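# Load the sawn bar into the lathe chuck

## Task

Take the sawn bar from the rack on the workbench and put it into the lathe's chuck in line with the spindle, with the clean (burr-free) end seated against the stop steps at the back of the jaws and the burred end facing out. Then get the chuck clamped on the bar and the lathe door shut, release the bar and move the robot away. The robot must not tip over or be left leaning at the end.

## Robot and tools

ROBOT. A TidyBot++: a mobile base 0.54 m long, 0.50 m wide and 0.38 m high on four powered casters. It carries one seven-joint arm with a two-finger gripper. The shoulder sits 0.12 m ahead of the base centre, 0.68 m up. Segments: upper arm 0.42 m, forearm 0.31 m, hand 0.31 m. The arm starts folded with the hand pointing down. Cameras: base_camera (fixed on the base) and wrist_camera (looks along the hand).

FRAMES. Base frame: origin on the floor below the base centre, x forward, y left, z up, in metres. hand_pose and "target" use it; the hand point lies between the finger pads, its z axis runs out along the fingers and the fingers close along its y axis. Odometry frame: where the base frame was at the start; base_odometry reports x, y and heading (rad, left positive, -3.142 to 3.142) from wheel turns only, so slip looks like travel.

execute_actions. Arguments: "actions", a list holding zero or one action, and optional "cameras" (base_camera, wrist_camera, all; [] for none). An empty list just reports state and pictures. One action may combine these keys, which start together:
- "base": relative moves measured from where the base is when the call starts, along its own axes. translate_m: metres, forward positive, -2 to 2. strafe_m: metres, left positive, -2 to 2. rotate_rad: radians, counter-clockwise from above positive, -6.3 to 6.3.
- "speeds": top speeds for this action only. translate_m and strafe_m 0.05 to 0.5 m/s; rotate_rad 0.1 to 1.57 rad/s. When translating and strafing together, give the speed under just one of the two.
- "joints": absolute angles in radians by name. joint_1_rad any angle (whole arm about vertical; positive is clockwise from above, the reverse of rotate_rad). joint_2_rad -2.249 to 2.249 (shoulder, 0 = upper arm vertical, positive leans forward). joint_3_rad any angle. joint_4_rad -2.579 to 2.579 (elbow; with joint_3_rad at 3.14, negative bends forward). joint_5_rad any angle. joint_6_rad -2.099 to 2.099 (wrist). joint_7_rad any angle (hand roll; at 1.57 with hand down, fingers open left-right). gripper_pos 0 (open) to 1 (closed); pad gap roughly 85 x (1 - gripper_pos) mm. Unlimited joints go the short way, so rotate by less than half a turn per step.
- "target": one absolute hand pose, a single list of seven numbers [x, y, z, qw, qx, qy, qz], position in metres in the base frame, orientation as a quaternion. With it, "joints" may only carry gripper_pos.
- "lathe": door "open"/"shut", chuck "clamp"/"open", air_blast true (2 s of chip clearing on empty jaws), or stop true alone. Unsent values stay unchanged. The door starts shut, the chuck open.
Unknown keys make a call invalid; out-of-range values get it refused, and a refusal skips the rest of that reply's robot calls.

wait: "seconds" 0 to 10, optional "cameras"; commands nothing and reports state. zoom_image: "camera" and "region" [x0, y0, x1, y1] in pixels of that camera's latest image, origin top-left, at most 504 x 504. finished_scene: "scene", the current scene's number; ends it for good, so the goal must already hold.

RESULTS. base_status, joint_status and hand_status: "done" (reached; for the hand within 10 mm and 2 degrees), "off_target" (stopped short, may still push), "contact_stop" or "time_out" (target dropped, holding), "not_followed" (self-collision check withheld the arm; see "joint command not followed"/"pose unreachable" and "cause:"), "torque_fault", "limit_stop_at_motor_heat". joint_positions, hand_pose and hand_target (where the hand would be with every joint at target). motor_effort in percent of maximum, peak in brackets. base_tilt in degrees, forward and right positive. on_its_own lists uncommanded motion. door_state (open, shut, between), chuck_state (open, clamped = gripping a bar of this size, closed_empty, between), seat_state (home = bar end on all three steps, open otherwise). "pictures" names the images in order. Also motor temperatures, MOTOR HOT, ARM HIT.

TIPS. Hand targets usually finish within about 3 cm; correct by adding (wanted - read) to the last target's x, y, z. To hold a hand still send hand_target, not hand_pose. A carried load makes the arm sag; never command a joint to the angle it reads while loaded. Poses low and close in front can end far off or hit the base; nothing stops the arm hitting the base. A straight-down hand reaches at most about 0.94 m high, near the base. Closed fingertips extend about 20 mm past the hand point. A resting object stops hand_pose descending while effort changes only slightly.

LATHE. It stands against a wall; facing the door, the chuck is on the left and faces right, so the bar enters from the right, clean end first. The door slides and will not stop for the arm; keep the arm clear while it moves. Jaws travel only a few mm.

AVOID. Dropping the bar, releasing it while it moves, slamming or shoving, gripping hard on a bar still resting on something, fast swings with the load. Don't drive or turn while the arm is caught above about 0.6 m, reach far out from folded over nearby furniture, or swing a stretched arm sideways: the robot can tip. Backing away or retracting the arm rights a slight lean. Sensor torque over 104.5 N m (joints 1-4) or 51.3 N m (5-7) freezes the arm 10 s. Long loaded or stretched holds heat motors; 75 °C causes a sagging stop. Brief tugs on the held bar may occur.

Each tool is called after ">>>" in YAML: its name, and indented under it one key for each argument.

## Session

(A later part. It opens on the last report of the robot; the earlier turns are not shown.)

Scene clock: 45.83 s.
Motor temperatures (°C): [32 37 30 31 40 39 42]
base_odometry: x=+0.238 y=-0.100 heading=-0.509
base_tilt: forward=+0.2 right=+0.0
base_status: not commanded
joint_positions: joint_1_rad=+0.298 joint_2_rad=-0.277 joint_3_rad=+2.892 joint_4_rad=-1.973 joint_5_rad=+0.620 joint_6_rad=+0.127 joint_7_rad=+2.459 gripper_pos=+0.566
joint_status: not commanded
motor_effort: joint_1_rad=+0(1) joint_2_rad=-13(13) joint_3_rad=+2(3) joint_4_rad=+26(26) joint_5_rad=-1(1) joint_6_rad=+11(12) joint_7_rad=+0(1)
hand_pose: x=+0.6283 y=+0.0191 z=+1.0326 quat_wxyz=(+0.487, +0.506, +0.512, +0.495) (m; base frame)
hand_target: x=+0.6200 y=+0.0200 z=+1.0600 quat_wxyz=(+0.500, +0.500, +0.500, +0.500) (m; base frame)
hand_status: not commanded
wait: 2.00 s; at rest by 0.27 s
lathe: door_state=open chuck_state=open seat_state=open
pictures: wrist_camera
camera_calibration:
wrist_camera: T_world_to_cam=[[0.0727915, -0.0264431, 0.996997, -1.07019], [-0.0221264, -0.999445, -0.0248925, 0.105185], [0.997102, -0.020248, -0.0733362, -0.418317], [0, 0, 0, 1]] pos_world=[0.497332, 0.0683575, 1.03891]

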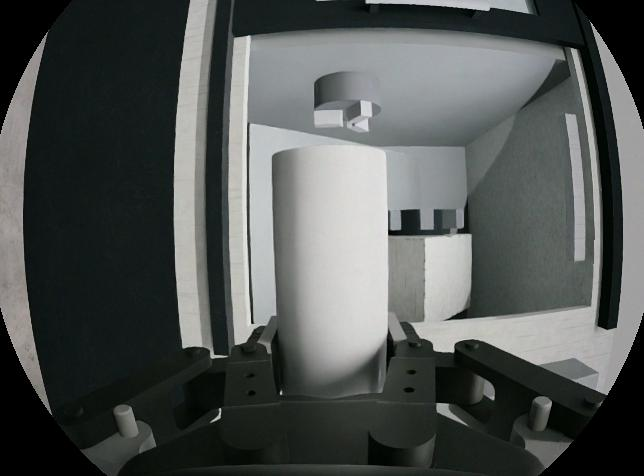

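>>> execute_actions:
  actions:
    - {"base":{"translate_m":0.45,"strafe_m":0.09}}
  cameras: ["wrist_camera","base_camera"]

>>> zoom_image:
  camera: "wrist_camera"
  region: [230, 0, 480, 200]

Scene clock: 49.83 s.
Motor temperatures (°C): [32 37 30 31 40 39 42]
base_odometry: x=+0.675 y=-0.241 heading=-0.510
base_tilt: forward=+0.2 right=+0.0
base_status: done
joint_positions: joint_1_rad=+0.298 joint_2_rad=-0.281 joint_3_rad=+2.890 joint_4_rad=-1.971 joint_5_rad=+0.621 joint_6_rad=+0.124 joint_7_rad=+2.458 gripper_pos=+0.566
joint_status: not commanded
motor_effort: joint_1_rad=+0(1) joint_2_rad=-13(16) joint_3_rad=+3(3) joint_4_rad=+27(27) joint_5_rad=-1(2) joint_6_rad=+11(12) joint_7_rad=-1(1)
hand_pose: x=+0.6269 y=+0.0201 z=+1.0355 quat_wxyz=(+0.489, +0.504, +0.511, +0.495) (m; base frame)
hand_target: x=+0.6200 y=+0.0200 z=+1.0600 quat_wxyz=(+0.500, +0.500, +0.500, +0.500) (m; base frame)
hand_status: not commanded
lathe: door_state=open chuck_state=open seat_state=open
pictures: base_camera, wrist_camera
camera_calibration:
wrist_camera: T_world_to_cam=[[0.0686487, -0.0240523, 0.997351, -1.0707], [-0.0221082, -0.999501, -0.0225824, 0.103802], [0.997396, -0.0204994, -0.0691462, -0.421209], [0, 0, 0, 1]] pos_world=[0.49591, 0.0693628, 1.04109]

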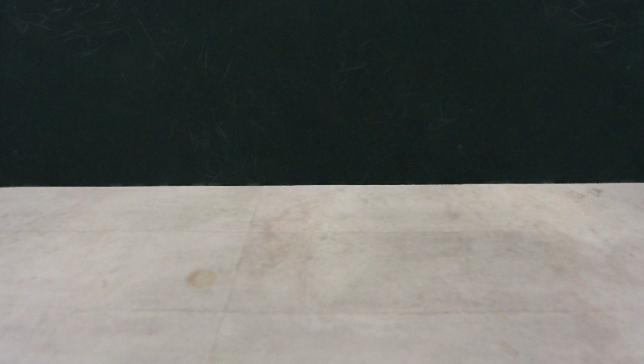

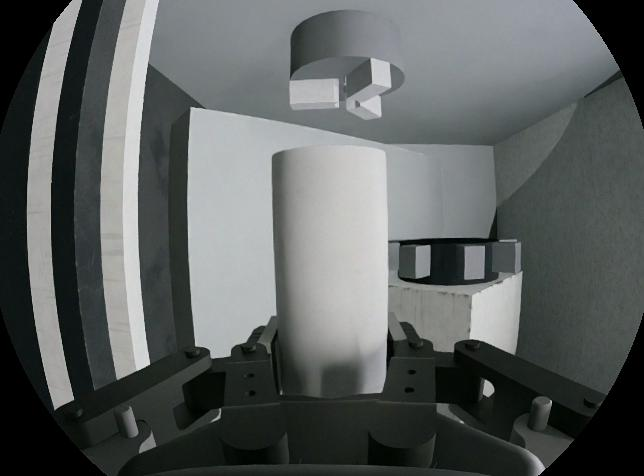

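Scaled by 2.016.

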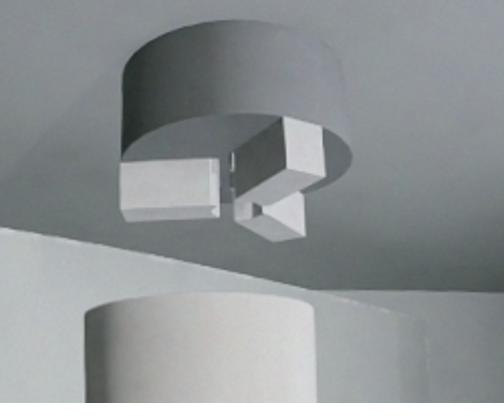

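>>> execute_actions:
  actions:
    - {"base":{"translate_m":0.36},"target":[0.625,0.02,1.075,0.51,0.51,0.49,0.49]}
  cameras: ["wrist_camera","base_camera"]

>>> zoom_image:
  camera: "wrist_camera"
  region: [200, 0, 480, 200]

Scene clock: 52.87 s.
Motor temperatures (°C): [32 37 30 31 40 39 42]
base_odometry: x=+0.989 y=-0.416 heading=-0.509
base_tilt: forward=+0.2 right=+0.0
base_status: done
joint_positions: joint_1_rad=+0.401 joint_2_rad=-0.279 joint_3_rad=+2.785 joint_4_rad=-1.910 joint_5_rad=+0.655 joint_6_rad=+0.064 joint_7_rad=+2.391 gripper_pos=+0.566
joint_status: not commanded
motor_effort: joint_1_rad=+0(1) joint_2_rad=-12(16) joint_3_rad=+3(4) joint_4_rad=+26(27) joint_5_rad=-1(1) joint_6_rad=+10(12) joint_7_rad=-1(1)
hand_pose: x=+0.6323 y=+0.0205 z=+1.0517 quat_wxyz=(+0.498, +0.513, +0.502, +0.488) (m; base frame)
hand_target: x=+0.6250 y=+0.0200 z=+1.0750 quat_wxyz=(+0.510, +0.510, +0.490, +0.490) (m; base frame)
hand_status: off_target (0.024 m and 2.0 deg from the pose sent, 0.040 m and 3.6 deg at the start)
lathe: door_state=open chuck_state=open seat_state=open
pictures: base_camera, wrist_camera
camera_calibration:
wrist_camera: T_world_to_cam=[[0.0660132, -0.0282931, 0.997418, -1.08552], [-0.0568401, -0.998081, -0.02455, 0.128711], [0.996199, -0.0550727, -0.0674947, -0.425767], [0, 0, 0, 1]] pos_world=[0.503124, 0.0743036, 1.05714]

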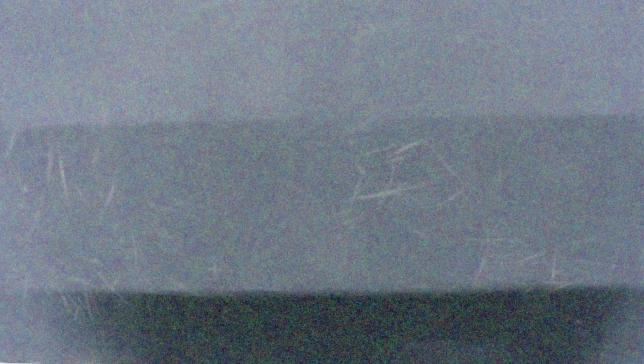

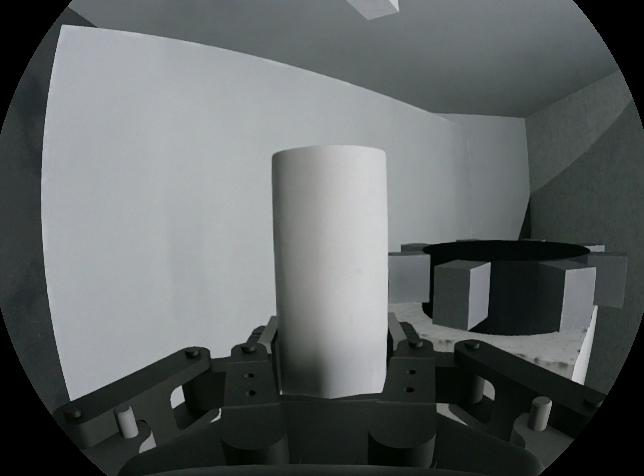

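Scaled by 1.800.

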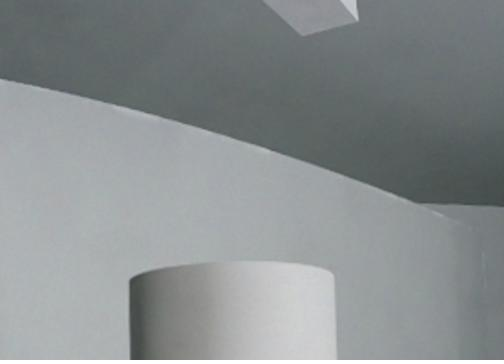

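>>> execute_actions:
  actions:
    - {"base":{"strafe_m":0.10}}
  cameras: ["wrist_camera"]

>>> zoom_image:
  camera: "wrist_camera"
  region: [160, 0, 500, 340]

Scene clock: 54.67 s.
Motor temperatures (°C): [32 37 30 31 40 39 42]
base_odometry: x=+1.038 y=-0.329 heading=-0.509
base_tilt: forward=+0.2 right=+0.0
base_status: done
joint_positions: joint_1_rad=+0.406 joint_2_rad=-0.281 joint_3_rad=+2.770 joint_4_rad=-1.910 joint_5_rad=+0.656 joint_6_rad=+0.059 joint_7_rad=+2.391 gripper_pos=+0.566
joint_status: not commanded
motor_effort: joint_1_rad=+0(2) joint_2_rad=-12(14) joint_3_rad=+3(6) joint_4_rad=+27(27) joint_5_rad=-1(1) joint_6_rad=+11(12) joint_7_rad=-1(1)
hand_pose: x=+0.6317 y=+0.0260 z=+1.0507 quat_wxyz=(+0.497, +0.511, +0.505, +0.487) (m; base frame)
hand_target: x=+0.6250 y=+0.0200 z=+1.0750 quat_wxyz=(+0.510, +0.510, +0.490, +0.490) (m; base frame)
hand_status: not commanded
lathe: door_state=open chuck_state=open seat_state=open
pictures: wrist_camera
camera_calibration:
wrist_camera: T_world_to_cam=[[0.0693311, -0.0229117, 0.997331, -1.08646], [-0.0511786, -0.998501, -0.0193809, 0.125104], [0.99628, -0.0496983, -0.0703998, -0.422053], [0, 0, 0, 1]] pos_world=[0.502211, 0.0790484, 1.05628]

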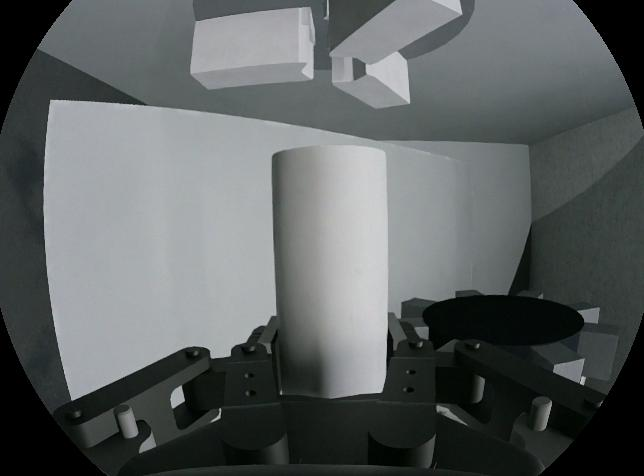

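Scaled by 1.482.

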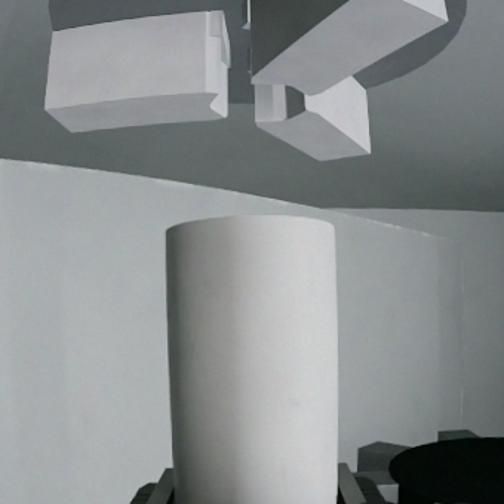

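>>> execute_actions:
  actions:
    - {"base":{"translate_m":0.12}}
  cameras: ["wrist_camera"]

>>> zoom_image:
  camera: "wrist_camera"
  region: [160, 0, 500, 340]

Scene clock: 58.63 s.
Motor temperatures (°C): [32 37 30 31 40 39 42]
base_odometry: x=+1.143 y=-0.387 heading=-0.509
base_tilt: forward=+0.2 right=+0.0
base_status: done
joint_positions: joint_1_rad=+0.406 joint_2_rad=-0.278 joint_3_rad=+2.770 joint_4_rad=-1.909 joint_5_rad=+0.656 joint_6_rad=+0.058 joint_7_rad=+2.391 gripper_pos=+0.566
joint_status: not commanded
motor_effort: joint_1_rad=+0(1) joint_2_rad=-12(15) joint_3_rad=+3(4) joint_4_rad=+26(28) joint_5_rad=-1(1) joint_6_rad=+10(11) joint_7_rad=-1(1)
hand_pose: x=+0.6328 y=+0.0254 z=+1.0496 quat_wxyz=(+0.496, +0.512, +0.505, +0.487) (m; base frame)
hand_target: x=+0.6250 y=+0.0200 z=+1.0750 quat_wxyz=(+0.510, +0.510, +0.490, +0.490) (m; base frame)
hand_status: not commanded
lathe: door_state=open chuck_state=open seat_state=open
pictures: wrist_camera
camera_calibration:
wrist_camera: T_world_to_cam=[[0.0718303, -0.0240967, 0.997126, -1.08682], [-0.0515991, -0.998459, -0.0204119, 0.125949], [0.996081, -0.0499846, -0.072963, -0.420384], [0, 0, 0, 1]] pos_world=[0.503302, 0.078553, 1.05559]

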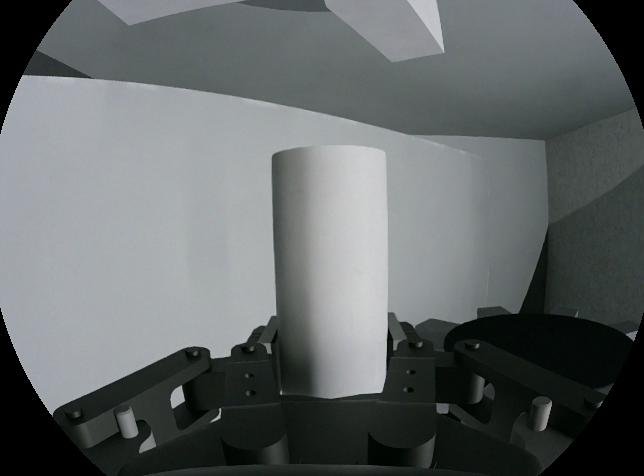

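Scaled by 1.482.

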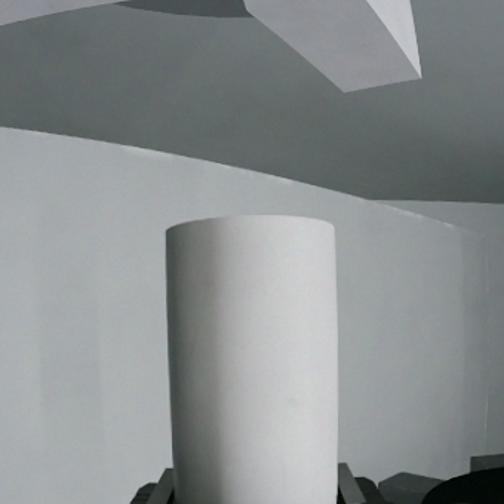

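>>> execute_actions:
  actions:
    - {"base":{"strafe_m":0.05},"speeds":{"strafe_m":0.1}}
  cameras: ["wrist_camera"]

>>> zoom_image:
  camera: "wrist_camera"
  region: [180, 0, 480, 240]

Scene clock: 59.83 s.
Motor temperatures (°C): [32 37 30 31 40 39 42]
base_odometry: x=+1.167 y=-0.344 heading=-0.509
base_tilt: forward=+0.2 right=+0.0
base_status: done
joint_positions: joint_1_rad=+0.407 joint_2_rad=-0.279 joint_3_rad=+2.771 joint_4_rad=-1.909 joint_5_rad=+0.656 joint_6_rad=+0.057 joint_7_rad=+2.391 gripper_pos=+0.566
joint_status: not commanded
motor_effort: joint_1_rad=+0(2) joint_2_rad=-12(14) joint_3_rad=+2(6) joint_4_rad=+26(27) joint_5_rad=-1(1) joint_6_rad=+11(12) joint_7_rad=+0(1)
hand_pose: x=+0.6325 y=+0.0244 z=+1.0498 quat_wxyz=(+0.496, +0.512, +0.505, +0.486) (m; base frame)
hand_target: x=+0.6250 y=+0.0200 z=+1.0750 quat_wxyz=(+0.510, +0.510, +0.490, +0.490) (m; base frame)
hand_status: not commanded
lathe: door_state=open chuck_state=open seat_state=open
pictures: wrist_camera
camera_calibration:
wrist_camera: T_world_to_cam=[[0.0715818, -0.023977, 0.997147, -1.08692], [-0.0538619, -0.998345, -0.0201393, 0.126117], [0.995979, -0.0522666, -0.0727548, -0.420243], [0, 0, 0, 1]] pos_world=[0.50315, 0.0778823, 1.05579]

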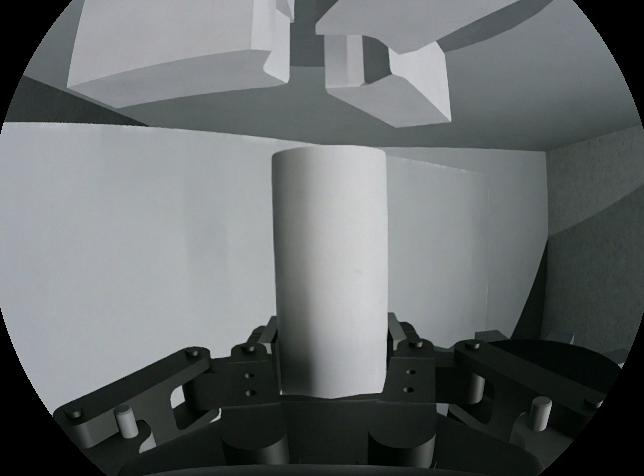

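Scaled by 1.680.

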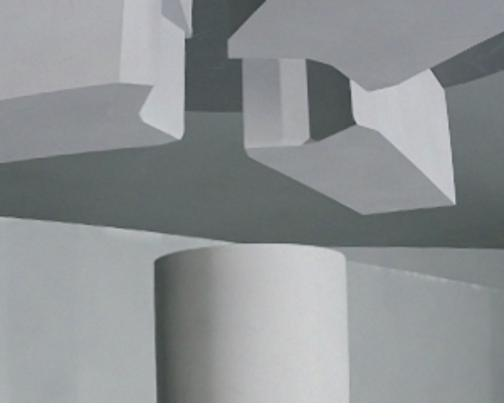

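>>> execute_actions:
  actions:
    - {"base":{"strafe_m":0.02},"speeds":{"strafe_m":0.1}}
  cameras: ["wrist_camera"]

>>> zoom_image:
  camera: "wrist_camera"
  region: [230, 0, 430, 180]

Scene clock: 61.47 s.
Motor temperatures (°C): [32 37 30 31 40 39 42]
base_odometry: x=+1.177 y=-0.326 heading=-0.509
base_tilt: forward=+0.2 right=+0.0
base_status: done
joint_positions: joint_1_rad=+0.408 joint_2_rad=-0.281 joint_3_rad=+2.769 joint_4_rad=-1.909 joint_5_rad=+0.656 joint_6_rad=+0.057 joint_7_rad=+2.391 gripper_pos=+0.566
joint_status: not commanded
motor_effort: joint_1_rad=+0(2) joint_2_rad=-12(14) joint_3_rad=+4(7) joint_4_rad=+26(27) joint_5_rad=-1(1) joint_6_rad=+11(12) joint_7_rad=-1(1)
hand_pose: x=+0.6318 y=+0.0257 z=+1.0505 quat_wxyz=(+0.497, +0.511, +0.505, +0.486) (m; base frame)
hand_target: x=+0.6250 y=+0.0200 z=+1.0750 quat_wxyz=(+0.510, +0.510, +0.490, +0.490) (m; base frame)
hand_status: not commanded
lathe: door_state=open chuck_state=open seat_state=open
pictures: wrist_camera
camera_calibration:
wrist_camera: T_world_to_cam=[[0.0705302, -0.0224755, 0.997256, -1.08697], [-0.0525596, -0.998441, -0.018785, 0.125143], [0.996124, -0.0510905, -0.0716015, -0.420785], [0, 0, 0, 1]] pos_world=[0.502396, 0.0790199, 1.05621]

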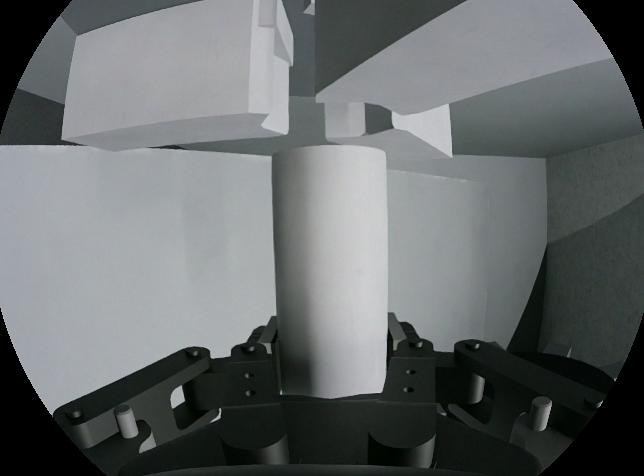

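Scaled by 2.520.

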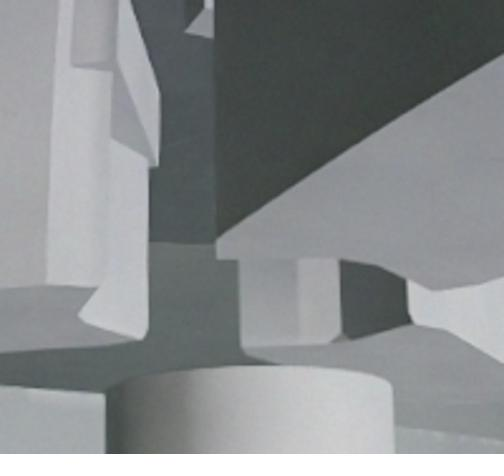

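>>> execute_actions:
  actions:
    - {"base":{"strafe_m":0.008},"speeds":{"strafe_m":0.05}}
  cameras: ["wrist_camera"]

>>> zoom_image:
  camera: "wrist_camera"
  region: [240, 60, 420, 200]

Scene clock: 62.93 s.
Motor temperatures (°C): [32 37 30 31 40 39 42]
base_odometry: x=+1.182 y=-0.319 heading=-0.509
base_tilt: forward=+0.2 right=+0.0
base_status: done
joint_positions: joint_1_rad=+0.408 joint_2_rad=-0.282 joint_3_rad=+2.769 joint_4_rad=-1.909 joint_5_rad=+0.656 joint_6_rad=+0.056 joint_7_rad=+2.391 gripper_pos=+0.566
joint_status: not commanded
motor_effort: joint_1_rad=+1(2) joint_2_rad=-12(15) joint_3_rad=+4(5) joint_4_rad=+27(27) joint_5_rad=-1(1) joint_6_rad=+11(12) joint_7_rad=-1(1)
hand_pose: x=+0.6317 y=+0.0253 z=+1.0506 quat_wxyz=(+0.497, +0.512, +0.505, +0.486) (m; base frame)
hand_target: x=+0.6250 y=+0.0200 z=+1.0750 quat_wxyz=(+0.510, +0.510, +0.490, +0.490) (m; base frame)
hand_status: not commanded
lathe: door_state=open chuck_state=open seat_state=open
pictures: wrist_camera
camera_calibration:
wrist_camera: T_world_to_cam=[[0.0703533, -0.022512, 0.997268, -1.08701], [-0.0535581, -0.998389, -0.018759, 0.125294], [0.996083, -0.052092, -0.0714456, -0.42077], [0, 0, 0, 1]] pos_world=[0.502308, 0.0787029, 1.05633]

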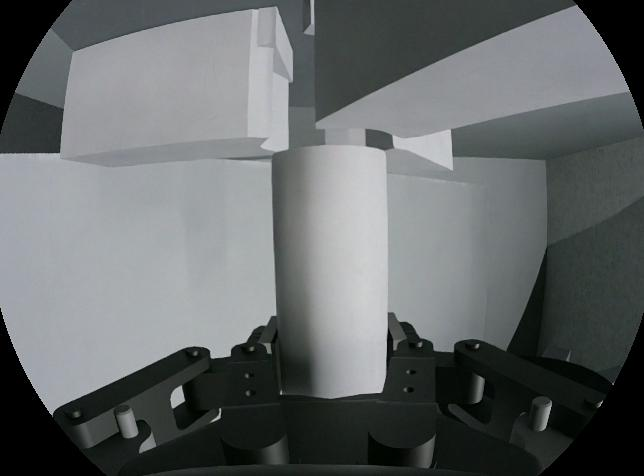

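Scaled by 2.800.

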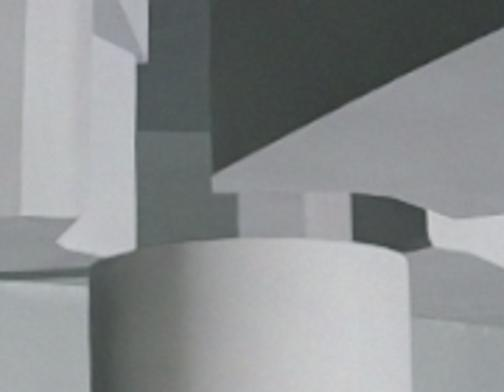

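>>> execute_actions:
  actions:
    - {"base":{"strafe_m":0.004},"target":[0.625,0.02,1.0765,0.51,0.51,0.49,0.49],"speeds":{"strafe_m":0.05}}
  cameras: ["wrist_camera"]

>>> zoom_image:
  camera: "wrist_camera"
  region: [240, 60, 420, 200]

Scene clock: 65.43 s.
Motor temperatures (°C): [32 37 30 31 40 39 42]
base_odometry: x=+1.184 y=-0.316 heading=-0.509
base_tilt: forward=+0.2 right=+0.0
base_status: done
joint_positions: joint_1_rad=+0.405 joint_2_rad=-0.282 joint_3_rad=+2.774 joint_4_rad=-1.907 joint_5_rad=+0.667 joint_6_rad=+0.052 joint_7_rad=+2.381 gripper_pos=+0.566
joint_status: not commanded
motor_effort: joint_1_rad=+0(1) joint_2_rad=-12(14) joint_3_rad=+3(4) joint_4_rad=+26(27) joint_5_rad=-1(1) joint_6_rad=+10(11) joint_7_rad=-1(1)
hand_pose: x=+0.6316 y=+0.0231 z=+1.0509 quat_wxyz=(+0.498, +0.513, +0.504, +0.484) (m; base frame)
hand_target: x=+0.6250 y=+0.0200 z=+1.0765 quat_wxyz=(+0.510, +0.510, +0.490, +0.490) (m; base frame)
hand_status: off_target (0.027 m and 2.3 deg from the pose sent, 0.027 m and 2.3 deg at the start)
lathe: door_state=open chuck_state=open seat_state=open
pictures: wrist_camera
camera_calibration:
wrist_camera: T_world_to_cam=[[0.0715193, -0.0221396, 0.997193, -1.08804], [-0.0578016, -0.998166, -0.0180156, 0.12504], [0.995763, -0.056351, -0.0726678, -0.419161], [0, 0, 0, 1]] pos_world=[0.502428, 0.0771019, 1.05678]

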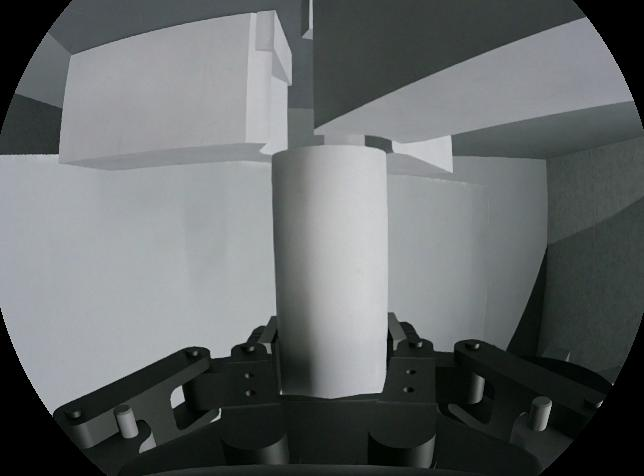

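Scaled by 2.800.

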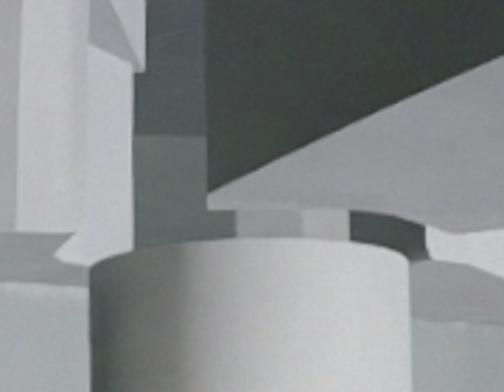

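>>> execute_actions:
  actions:
    - {"base":{"strafe_m":0.012,"translate_m":-0.0015},"speeds":{"strafe_m":0.05}}
  cameras: ["wrist_camera"]

>>> zoom_image:
  camera: "wrist_camera"
  region: [240, 60, 420, 200]

Scene clock: 69.13 s.
Motor temperatures (°C): [32 37 30 31 40 39 42]
base_odometry: x=+1.188 y=-0.305 heading=-0.509
base_tilt: forward=+0.2 right=+0.0
base_status: done
joint_positions: joint_1_rad=+0.409 joint_2_rad=-0.282 joint_3_rad=+2.786 joint_4_rad=-1.907 joint_5_rad=+0.667 joint_6_rad=+0.043 joint_7_rad=+2.381 gripper_pos=+0.566
joint_status: not commanded
motor_effort: joint_1_rad=+0(3) joint_2_rad=-12(14) joint_3_rad=+1(3) joint_4_rad=+27(27) joint_5_rad=-1(1) joint_6_rad=+11(13) joint_7_rad=-1(2)
hand_pose: x=+0.6314 y=+0.0120 z=+1.0498 quat_wxyz=(+0.501, +0.520, +0.499, +0.479) (m; base frame)
hand_target: x=+0.6250 y=+0.0200 z=+1.0765 quat_wxyz=(+0.510, +0.510, +0.490, +0.490) (m; base frame)
hand_status: not commanded
lathe: door_state=open chuck_state=open seat_state=open
pictures: wrist_camera
camera_calibration:
wrist_camera: T_world_to_cam=[[0.0758511, -0.0272777, 0.996746, -1.08936], [-0.0796723, -0.996595, -0.0212106, 0.131002], [0.993931, -0.0778042, -0.0777661, -0.412893], [0, 0, 0, 1]] pos_world=[0.503453, 0.068716, 1.05648]

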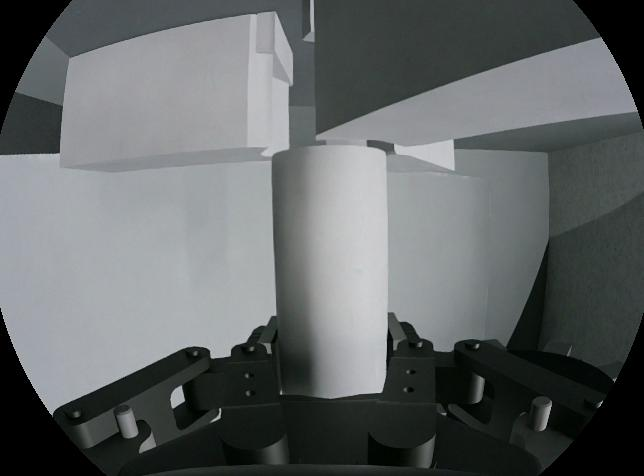

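Scaled by 2.800.

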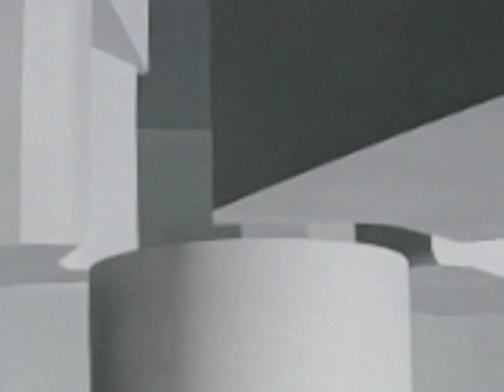

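>>> execute_actions:
  actions:
    - {"base":{"strafe_m":-0.014,"translate_m":-0.006},"speeds":{"strafe_m":0.05}}
  cameras: ["wrist_camera"]

>>> zoom_image:
  camera: "wrist_camera"
  region: [240, 60, 420, 200]

Scene clock: 70.60 s.
Motor temperatures (°C): [32 37 30 31 40 39 42]
base_odometry: x=+1.177 y=-0.314 heading=-0.510
base_tilt: forward=+0.2 right=+0.0
base_status: done
joint_positions: joint_1_rad=+0.406 joint_2_rad=-0.282 joint_3_rad=+2.783 joint_4_rad=-1.906 joint_5_rad=+0.667 joint_6_rad=+0.043 joint_7_rad=+2.381 gripper_pos=+0.566
joint_status: not commanded
motor_effort: joint_1_rad=+0(2) joint_2_rad=-13(14) joint_3_rad=+3(6) joint_4_rad=+27(27) joint_5_rad=-1(1) joint_6_rad=+11(11) joint_7_rad=-1(1)
hand_pose: x=+0.6313 y=+0.0156 z=+1.0499 quat_wxyz=(+0.500, +0.519, +0.501, +0.480) (m; base frame)
hand_target: x=+0.6250 y=+0.0200 z=+1.0765 quat_wxyz=(+0.510, +0.510, +0.490, +0.490) (m; base frame)
hand_status: not commanded
lathe: door_state=open chuck_state=open seat_state=open
pictures: wrist_camera
camera_calibration:
wrist_camera: T_world_to_cam=[[0.0759837, -0.0258751, 0.996773, -1.0895], [-0.073439, -0.997093, -0.0202851, 0.129695], [0.994401, -0.0716607, -0.0776631, -0.413079], [0, 0, 0, 1]] pos_world=[0.503075, 0.0715255, 1.05653]

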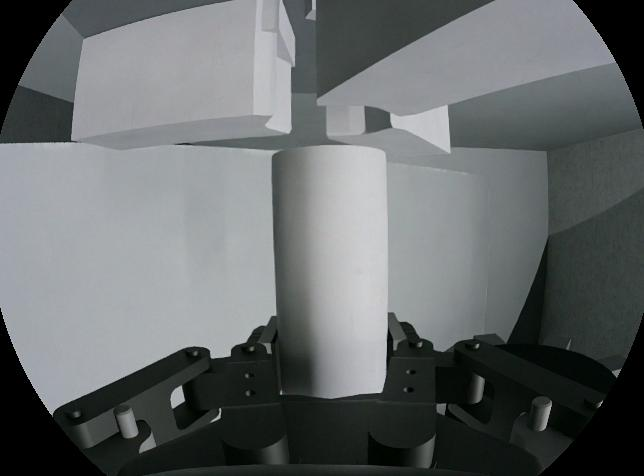

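Scaled by 2.800.

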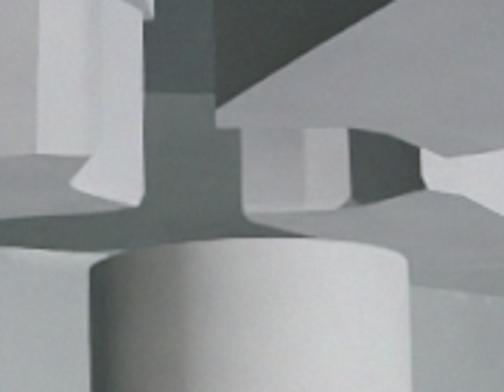

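>>> execute_actions:
  actions:
    - {"target":[0.625,0.026,1.0775,0.506,0.506,0.494,0.494]}
  cameras: ["wrist_camera"]

>>> zoom_image:
  camera: "wrist_camera"
  region: [240, 60, 420, 200]

Scene clock: 71.53 s.
Motor temperatures (°C): [32 37 30 31 40 39 42]
base_odometry: x=+1.177 y=-0.314 heading=-0.510
base_tilt: forward=+0.2 right=+0.0
base_status: not commanded
joint_positions: joint_1_rad=+0.373 joint_2_rad=-0.282 joint_3_rad=+2.793 joint_4_rad=-1.906 joint_5_rad=+0.672 joint_6_rad=+0.043 joint_7_rad=+2.381 gripper_pos=+0.566
joint_status: not commanded
motor_effort: joint_1_rad=+0(1) joint_2_rad=-12(13) joint_3_rad=+3(4) joint_4_rad=+26(27) joint_5_rad=-1(1) joint_6_rad=+11(11) joint_7_rad=-1(1)
hand_pose: x=+0.6306 y=+0.0271 z=+1.0508 quat_wxyz=(+0.495, +0.511, +0.508, +0.486) (m; base frame)
hand_target: x=+0.6250 y=+0.0260 z=+1.0775 quat_wxyz=(+0.506, +0.506, +0.494, +0.494) (m; base frame)
hand_status: off_target (0.027 m and 2.3 deg from the pose sent, 0.030 m and 2.4 deg at the start)
lathe: door_state=open chuck_state=open seat_state=open
pictures: wrist_camera
camera_calibration:
wrist_camera: T_world_to_cam=[[0.0752324, -0.0215138, 0.996934, -1.08988], [-0.0489411, -0.998642, -0.0178574, 0.123163], [0.995964, -0.0474475, -0.0761831, -0.414623], [0, 0, 0, 1]] pos_world=[0.500972, 0.0798754, 1.05715]

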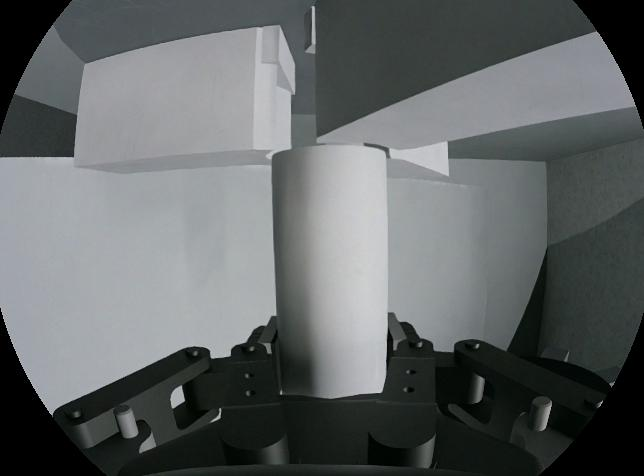

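Scaled by 2.800.

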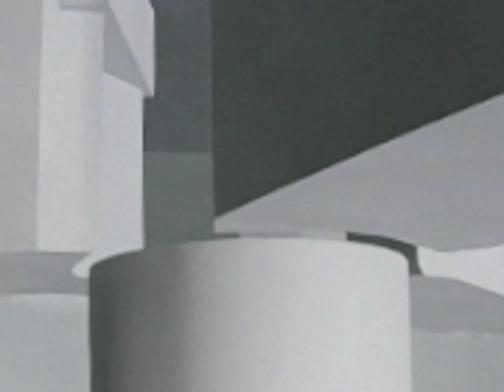

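>>> execute_actions:
  actions:
    - {"base":{"strafe_m":0.01},"speeds":{"strafe_m":0.05}}
  cameras: ["wrist_camera"]

>>> zoom_image:
  camera: "wrist_camera"
  region: [240, 60, 420, 200]

Scene clock: 72.63 s.
Motor temperatures (°C): [32 37 30 31 40 39 42]
base_odometry: x=+1.181 y=-0.305 heading=-0.509
base_tilt: forward=+0.2 right=+0.0
base_status: done
joint_positions: joint_1_rad=+0.370 joint_2_rad=-0.282 joint_3_rad=+2.793 joint_4_rad=-1.905 joint_5_rad=+0.672 joint_6_rad=+0.043 joint_7_rad=+2.381 gripper_pos=+0.566
joint_status: not commanded
motor_effort: joint_1_rad=+0(2) joint_2_rad=-12(15) joint_3_rad=+3(5) joint_4_rad=+26(27) joint_5_rad=-1(1) joint_6_rad=+10(11) joint_7_rad=-1(1)
hand_pose: x=+0.6305 y=+0.0280 z=+1.0513 quat_wxyz=(+0.495, +0.511, +0.508, +0.486) (m; base frame)
hand_target: x=+0.6250 y=+0.0260 z=+1.0775 quat_wxyz=(+0.506, +0.506, +0.494, +0.494) (m; base frame)
hand_status: not commanded
lathe: door_state=open chuck_state=open seat_state=open
pictures: wrist_camera
camera_calibration:
wrist_camera: T_world_to_cam=[[0.0744486, -0.0214106, 0.996995, -1.08993], [-0.047076, -0.99873, -0.0179325, 0.12296], [0.996113, -0.0455995, -0.075362, -0.415436], [0, 0, 0, 1]] pos_world=[0.500754, 0.080524, 1.05755]

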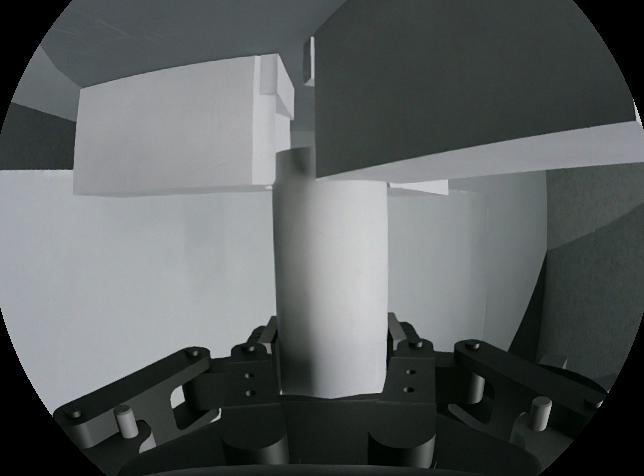

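Scaled by 2.800.

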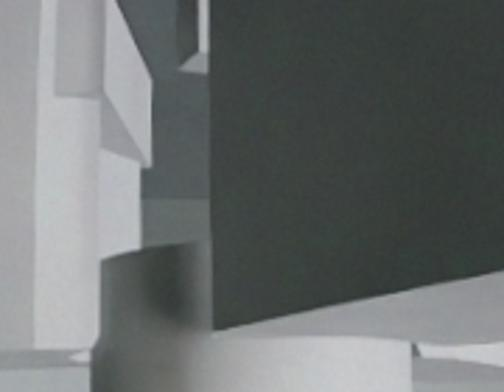

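>>> execute_actions:
  actions:
    - {"base":{"strafe_m":0.01},"speeds":{"strafe_m":0.05}}
  cameras: ["wrist_camera"]

>>> zoom_image:
  camera: "wrist_camera"
  region: [200, 30, 460, 290]

Scene clock: 73.50 s.
Motor temperatures (°C): [32 37 30 31 40 39 42]
base_odometry: x=+1.186 y=-0.296 heading=-0.509
base_tilt: forward=+0.2 right=+0.0
base_status: done
joint_positions: joint_1_rad=+0.368 joint_2_rad=-0.282 joint_3_rad=+2.794 joint_4_rad=-1.905 joint_5_rad=+0.672 joint_6_rad=+0.043 joint_7_rad=+2.381 gripper_pos=+0.566
joint_status: not commanded
motor_effort: joint_1_rad=+0(1) joint_2_rad=-12(14) joint_3_rad=+3(5) joint_4_rad=+26(27) joint_5_rad=-1(1) joint_6_rad=+11(12) joint_7_rad=+0(2)
hand_pose: x=+0.6303 y=+0.0286 z=+1.0517 quat_wxyz=(+0.494, +0.510, +0.508, +0.487) (m; base frame)
hand_target: x=+0.6250 y=+0.0260 z=+1.0775 quat_wxyz=(+0.506, +0.506, +0.494, +0.494) (m; base frame)
hand_status: not commanded
lathe: door_state=open chuck_state=open seat_state=open
pictures: wrist_camera
camera_calibration:
wrist_camera: T_world_to_cam=[[0.0739381, -0.0212782, 0.997036, -1.08996], [-0.0457326, -0.998793, -0.0179243, 0.122783], [0.996214, -0.0442718, -0.074822, -0.415941], [0, 0, 0, 1]] pos_world=[0.500571, 0.0810275, 1.05781]

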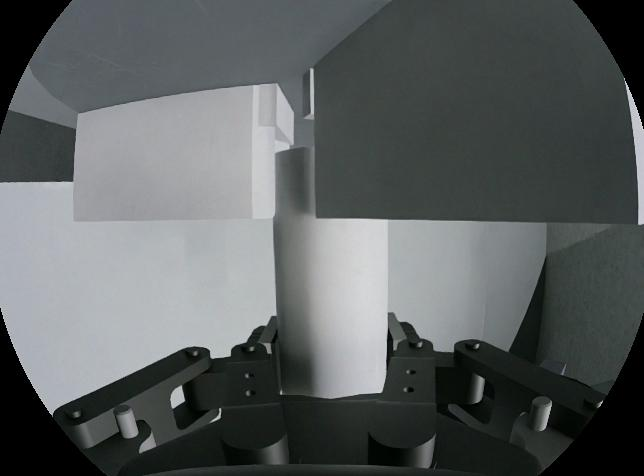

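Scaled by 1.938.

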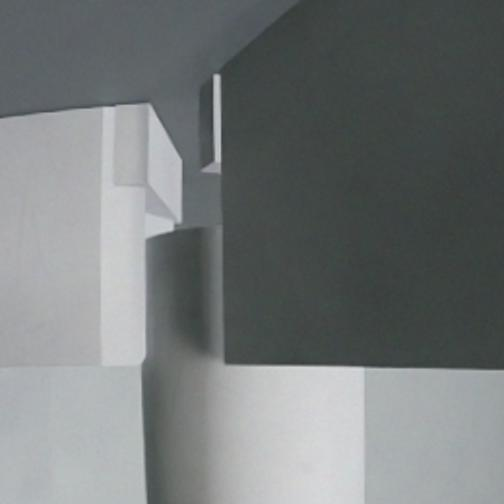

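>>> execute_actions:
  actions:
    - {"base":{"strafe_m":0.006},"speeds":{"strafe_m":0.05}}
  cameras: ["wrist_camera"]

>>> zoom_image:
  camera: "wrist_camera"
  region: [230, 60, 410, 200]

Scene clock: 74.30 s.
Motor temperatures (°C): [32 37 30 31 40 39 42]
base_odometry: x=+1.189 y=-0.291 heading=-0.509
base_tilt: forward=+0.2 right=+0.0
base_status: done
joint_positions: joint_1_rad=+0.367 joint_2_rad=-0.282 joint_3_rad=+2.795 joint_4_rad=-1.905 joint_5_rad=+0.672 joint_6_rad=+0.043 joint_7_rad=+2.381 gripper_pos=+0.566
joint_status: not commanded
motor_effort: joint_1_rad=+0(3) joint_2_rad=-12(14) joint_3_rad=+3(6) joint_4_rad=+26(27) joint_5_rad=-1(1) joint_6_rad=+11(11) joint_7_rad=-1(1)
hand_pose: x=+0.6303 y=+0.0286 z=+1.0519 quat_wxyz=(+0.494, +0.510, +0.508, +0.487) (m; base frame)
hand_target: x=+0.6250 y=+0.0260 z=+1.0775 quat_wxyz=(+0.506, +0.506, +0.494, +0.494) (m; base frame)
hand_status: not commanded
lathe: door_state=open chuck_state=open seat_state=open
pictures: wrist_camera
camera_calibration:
wrist_camera: T_world_to_cam=[[0.0735357, -0.0214607, 0.997062, -1.08996], [-0.0458126, -0.998786, -0.018119, 0.122956], [0.99624, -0.0443455, -0.0744296, -0.416259], [0, 0, 0, 1]] pos_world=[0.500477, 0.0809558, 1.05801]

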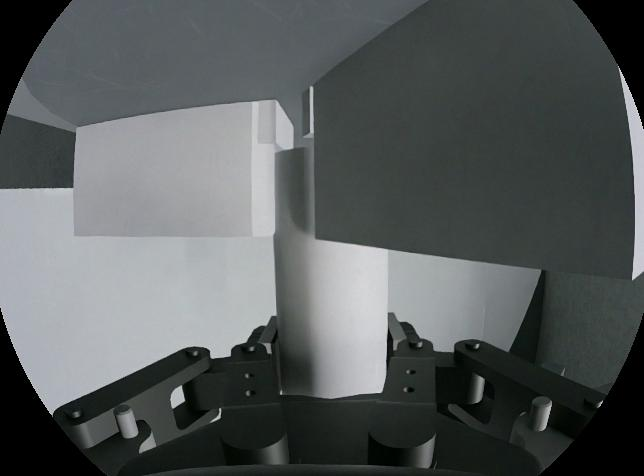

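Scaled by 2.800.

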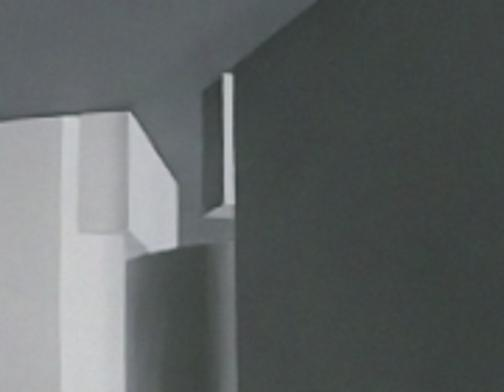

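>>> execute_actions:
  actions:
    - {"base":{"strafe_m":0.004},"speeds":{"strafe_m":0.05}}
  cameras: ["wrist_camera"]

>>> zoom_image:
  camera: "wrist_camera"
  region: [230, 60, 410, 200]

Scene clock: 75.00 s.
Motor temperatures (°C): [32 37 30 31 40 39 42]
base_odometry: x=+1.190 y=-0.287 heading=-0.509
base_tilt: forward=+0.2 right=+0.0
base_status: done
joint_positions: joint_1_rad=+0.368 joint_2_rad=-0.282 joint_3_rad=+2.798 joint_4_rad=-1.905 joint_5_rad=+0.673 joint_6_rad=+0.041 joint_7_rad=+2.381 gripper_pos=+0.566
joint_status: not commanded
motor_effort: joint_1_rad=+1(2) joint_2_rad=-12(14) joint_3_rad=+3(5) joint_4_rad=+27(27) joint_5_rad=-1(1) joint_6_rad=+10(13) joint_7_rad=-1(1)
hand_pose: x=+0.6303 y=+0.0259 z=+1.0518 quat_wxyz=(+0.495, +0.512, +0.507, +0.486) (m; base frame)
hand_target: x=+0.6250 y=+0.0260 z=+1.0775 quat_wxyz=(+0.506, +0.506, +0.494, +0.494) (m; base frame)
hand_status: not commanded
lathe: door_state=open chuck_state=open seat_state=open
pictures: wrist_camera
camera_calibration:
wrist_camera: T_world_to_cam=[[0.0741818, -0.0226698, 0.996987, -1.09018], [-0.0508931, -0.998525, -0.018918, 0.124301], [0.995945, -0.0493364, -0.0752261, -0.415247], [0, 0, 0, 1]] pos_world=[0.500761, 0.078917, 1.05801]

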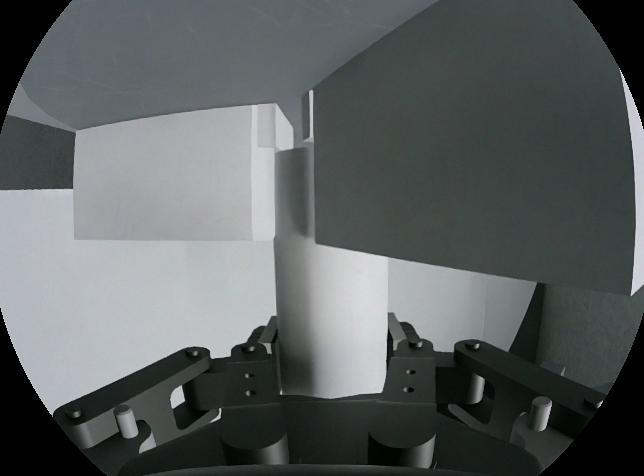

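Scaled by 2.800.

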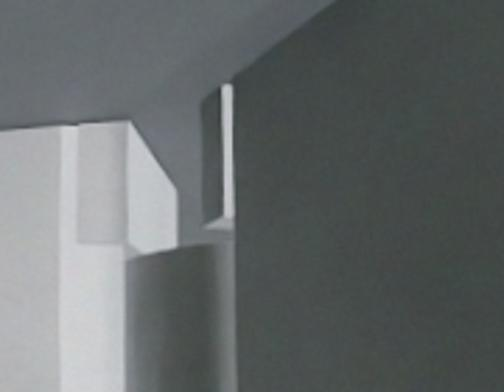

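>>> execute_actions:
  actions:
    - {"base":{"strafe_m":0.003},"speeds":{"strafe_m":0.05},"target":[0.625,0.029,1.0775,0.504,0.504,0.496,0.496]}
  cameras: ["wrist_camera"]

>>> zoom_image:
  camera: "wrist_camera"
  region: [230, 60, 410, 200]

Scene clock: 76.53 s.
Motor temperatures (°C): [32 37 29 31 40 39 42]
base_odometry: x=+1.192 y=-0.285 heading=-0.509
base_tilt: forward=+0.2 right=+0.0
base_status: done
joint_positions: joint_1_rad=+0.363 joint_2_rad=-0.282 joint_3_rad=+2.805 joint_4_rad=-1.905 joint_5_rad=+0.673 joint_6_rad=+0.040 joint_7_rad=+2.381 gripper_pos=+0.566
joint_status: not commanded
motor_effort: joint_1_rad=-1(2) joint_2_rad=-13(14) joint_3_rad=+2(3) joint_4_rad=+27(27) joint_5_rad=+0(1) joint_6_rad=+12(12) joint_7_rad=-1(1)
hand_pose: x=+0.6301 y=+0.0239 z=+1.0520 quat_wxyz=(+0.495, +0.513, +0.505, +0.486) (m; base frame)
hand_target: x=+0.6250 y=+0.0290 z=+1.0775 quat_wxyz=(+0.504, +0.504, +0.496, +0.496) (m; base frame)
hand_status: off_target (0.026 m and 2.2 deg from the pose sent, 0.026 m and 2.2 deg at the start)
lathe: door_state=open chuck_state=open seat_state=open
pictures: wrist_camera
camera_calibration:
wrist_camera: T_world_to_cam=[[0.0741566, -0.0248295, 0.996937, -1.09032], [-0.0535386, -0.998347, -0.0208822, 0.126094], [0.995808, -0.0518261, -0.0753634, -0.414875], [0, 0, 0, 1]] pos_world=[0.500742, 0.077312, 1.05835]

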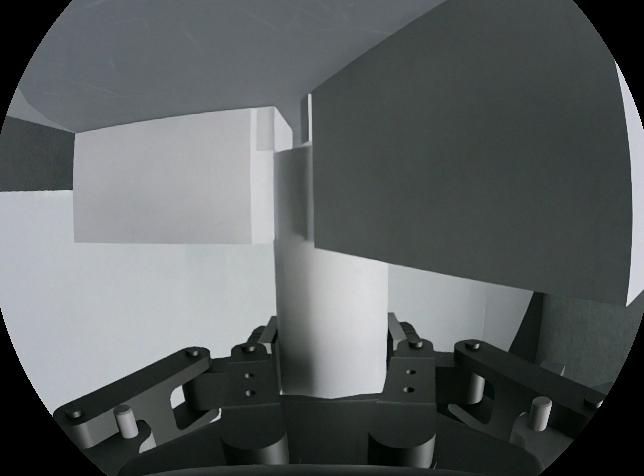

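Scaled by 2.800.

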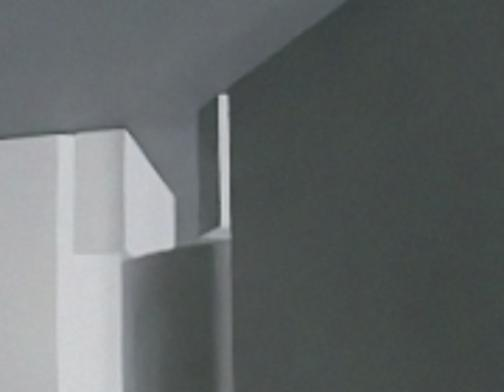

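>>> execute_actions:
  actions:
    - {"base":{"strafe_m":0.003},"speeds":{"strafe_m":0.05},"target":[0.625,0.031,1.0775,0.500,0.500,0.500,0.500]}
  cameras: ["wrist_camera"]

>>> zoom_image:
  camera: "wrist_camera"
  region: [230, 60, 410, 200]

Scene clock: 77.57 s.
Motor temperatures (°C): [32 37 29 31 40 39 42]
base_odometry: x=+1.193 y=-0.282 heading=-0.508
base_tilt: forward=+0.2 right=+0.0
base_status: done
joint_positions: joint_1_rad=+0.314 joint_2_rad=-0.279 joint_3_rad=+2.851 joint_4_rad=-1.905 joint_5_rad=+0.679 joint_6_rad=+0.038 joint_7_rad=+2.381 gripper_pos=+0.566
joint_status: not commanded
motor_effort: joint_1_rad=-2(3) joint_2_rad=-14(16) joint_3_rad=+0(3) joint_4_rad=+28(30) joint_5_rad=-1(1) joint_6_rad=+13(15) joint_7_rad=-1(1)
hand_pose: x=+0.6300 y=+0.0212 z=+1.0525 quat_wxyz=(+0.493, +0.514, +0.505, +0.488) (m; base frame)
hand_target: x=+0.6250 y=+0.0310 z=+1.0775 quat_wxyz=(+0.500, +0.500, +0.500, +0.500) (m; base frame)
hand_status: off_target (0.027 m and 2.3 deg from the pose sent, 0.027 m and 2.4 deg at the start)
lathe: door_state=open chuck_state=open seat_state=open
pictures: wrist_camera
camera_calibration:
wrist_camera: T_world_to_cam=[[0.0750143, -0.0309164, 0.996703, -1.09102], [-0.0494069, -0.998407, -0.0272508, 0.127509], [0.995958, -0.0471998, -0.0764222, -0.413975], [0, 0, 0, 1]] pos_world=[0.500443, 0.0740356, 1.05926]

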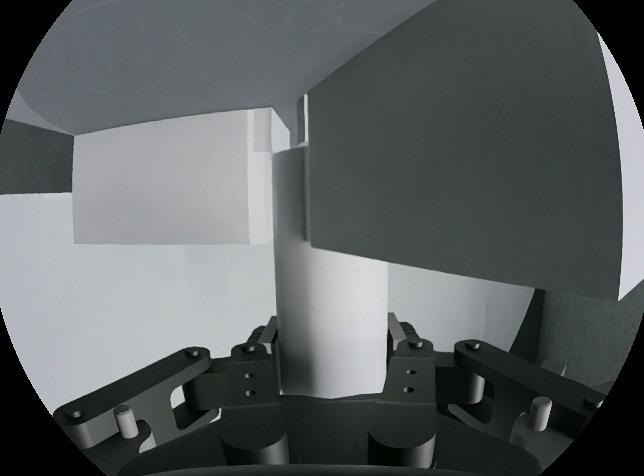

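Scaled by 2.800.

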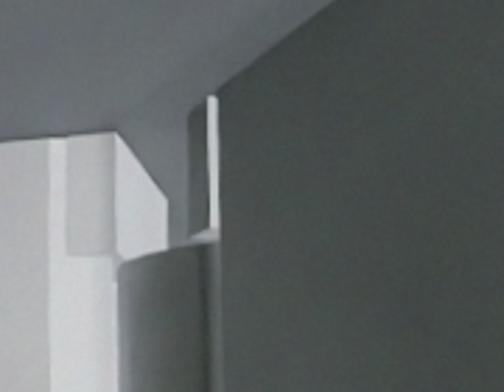

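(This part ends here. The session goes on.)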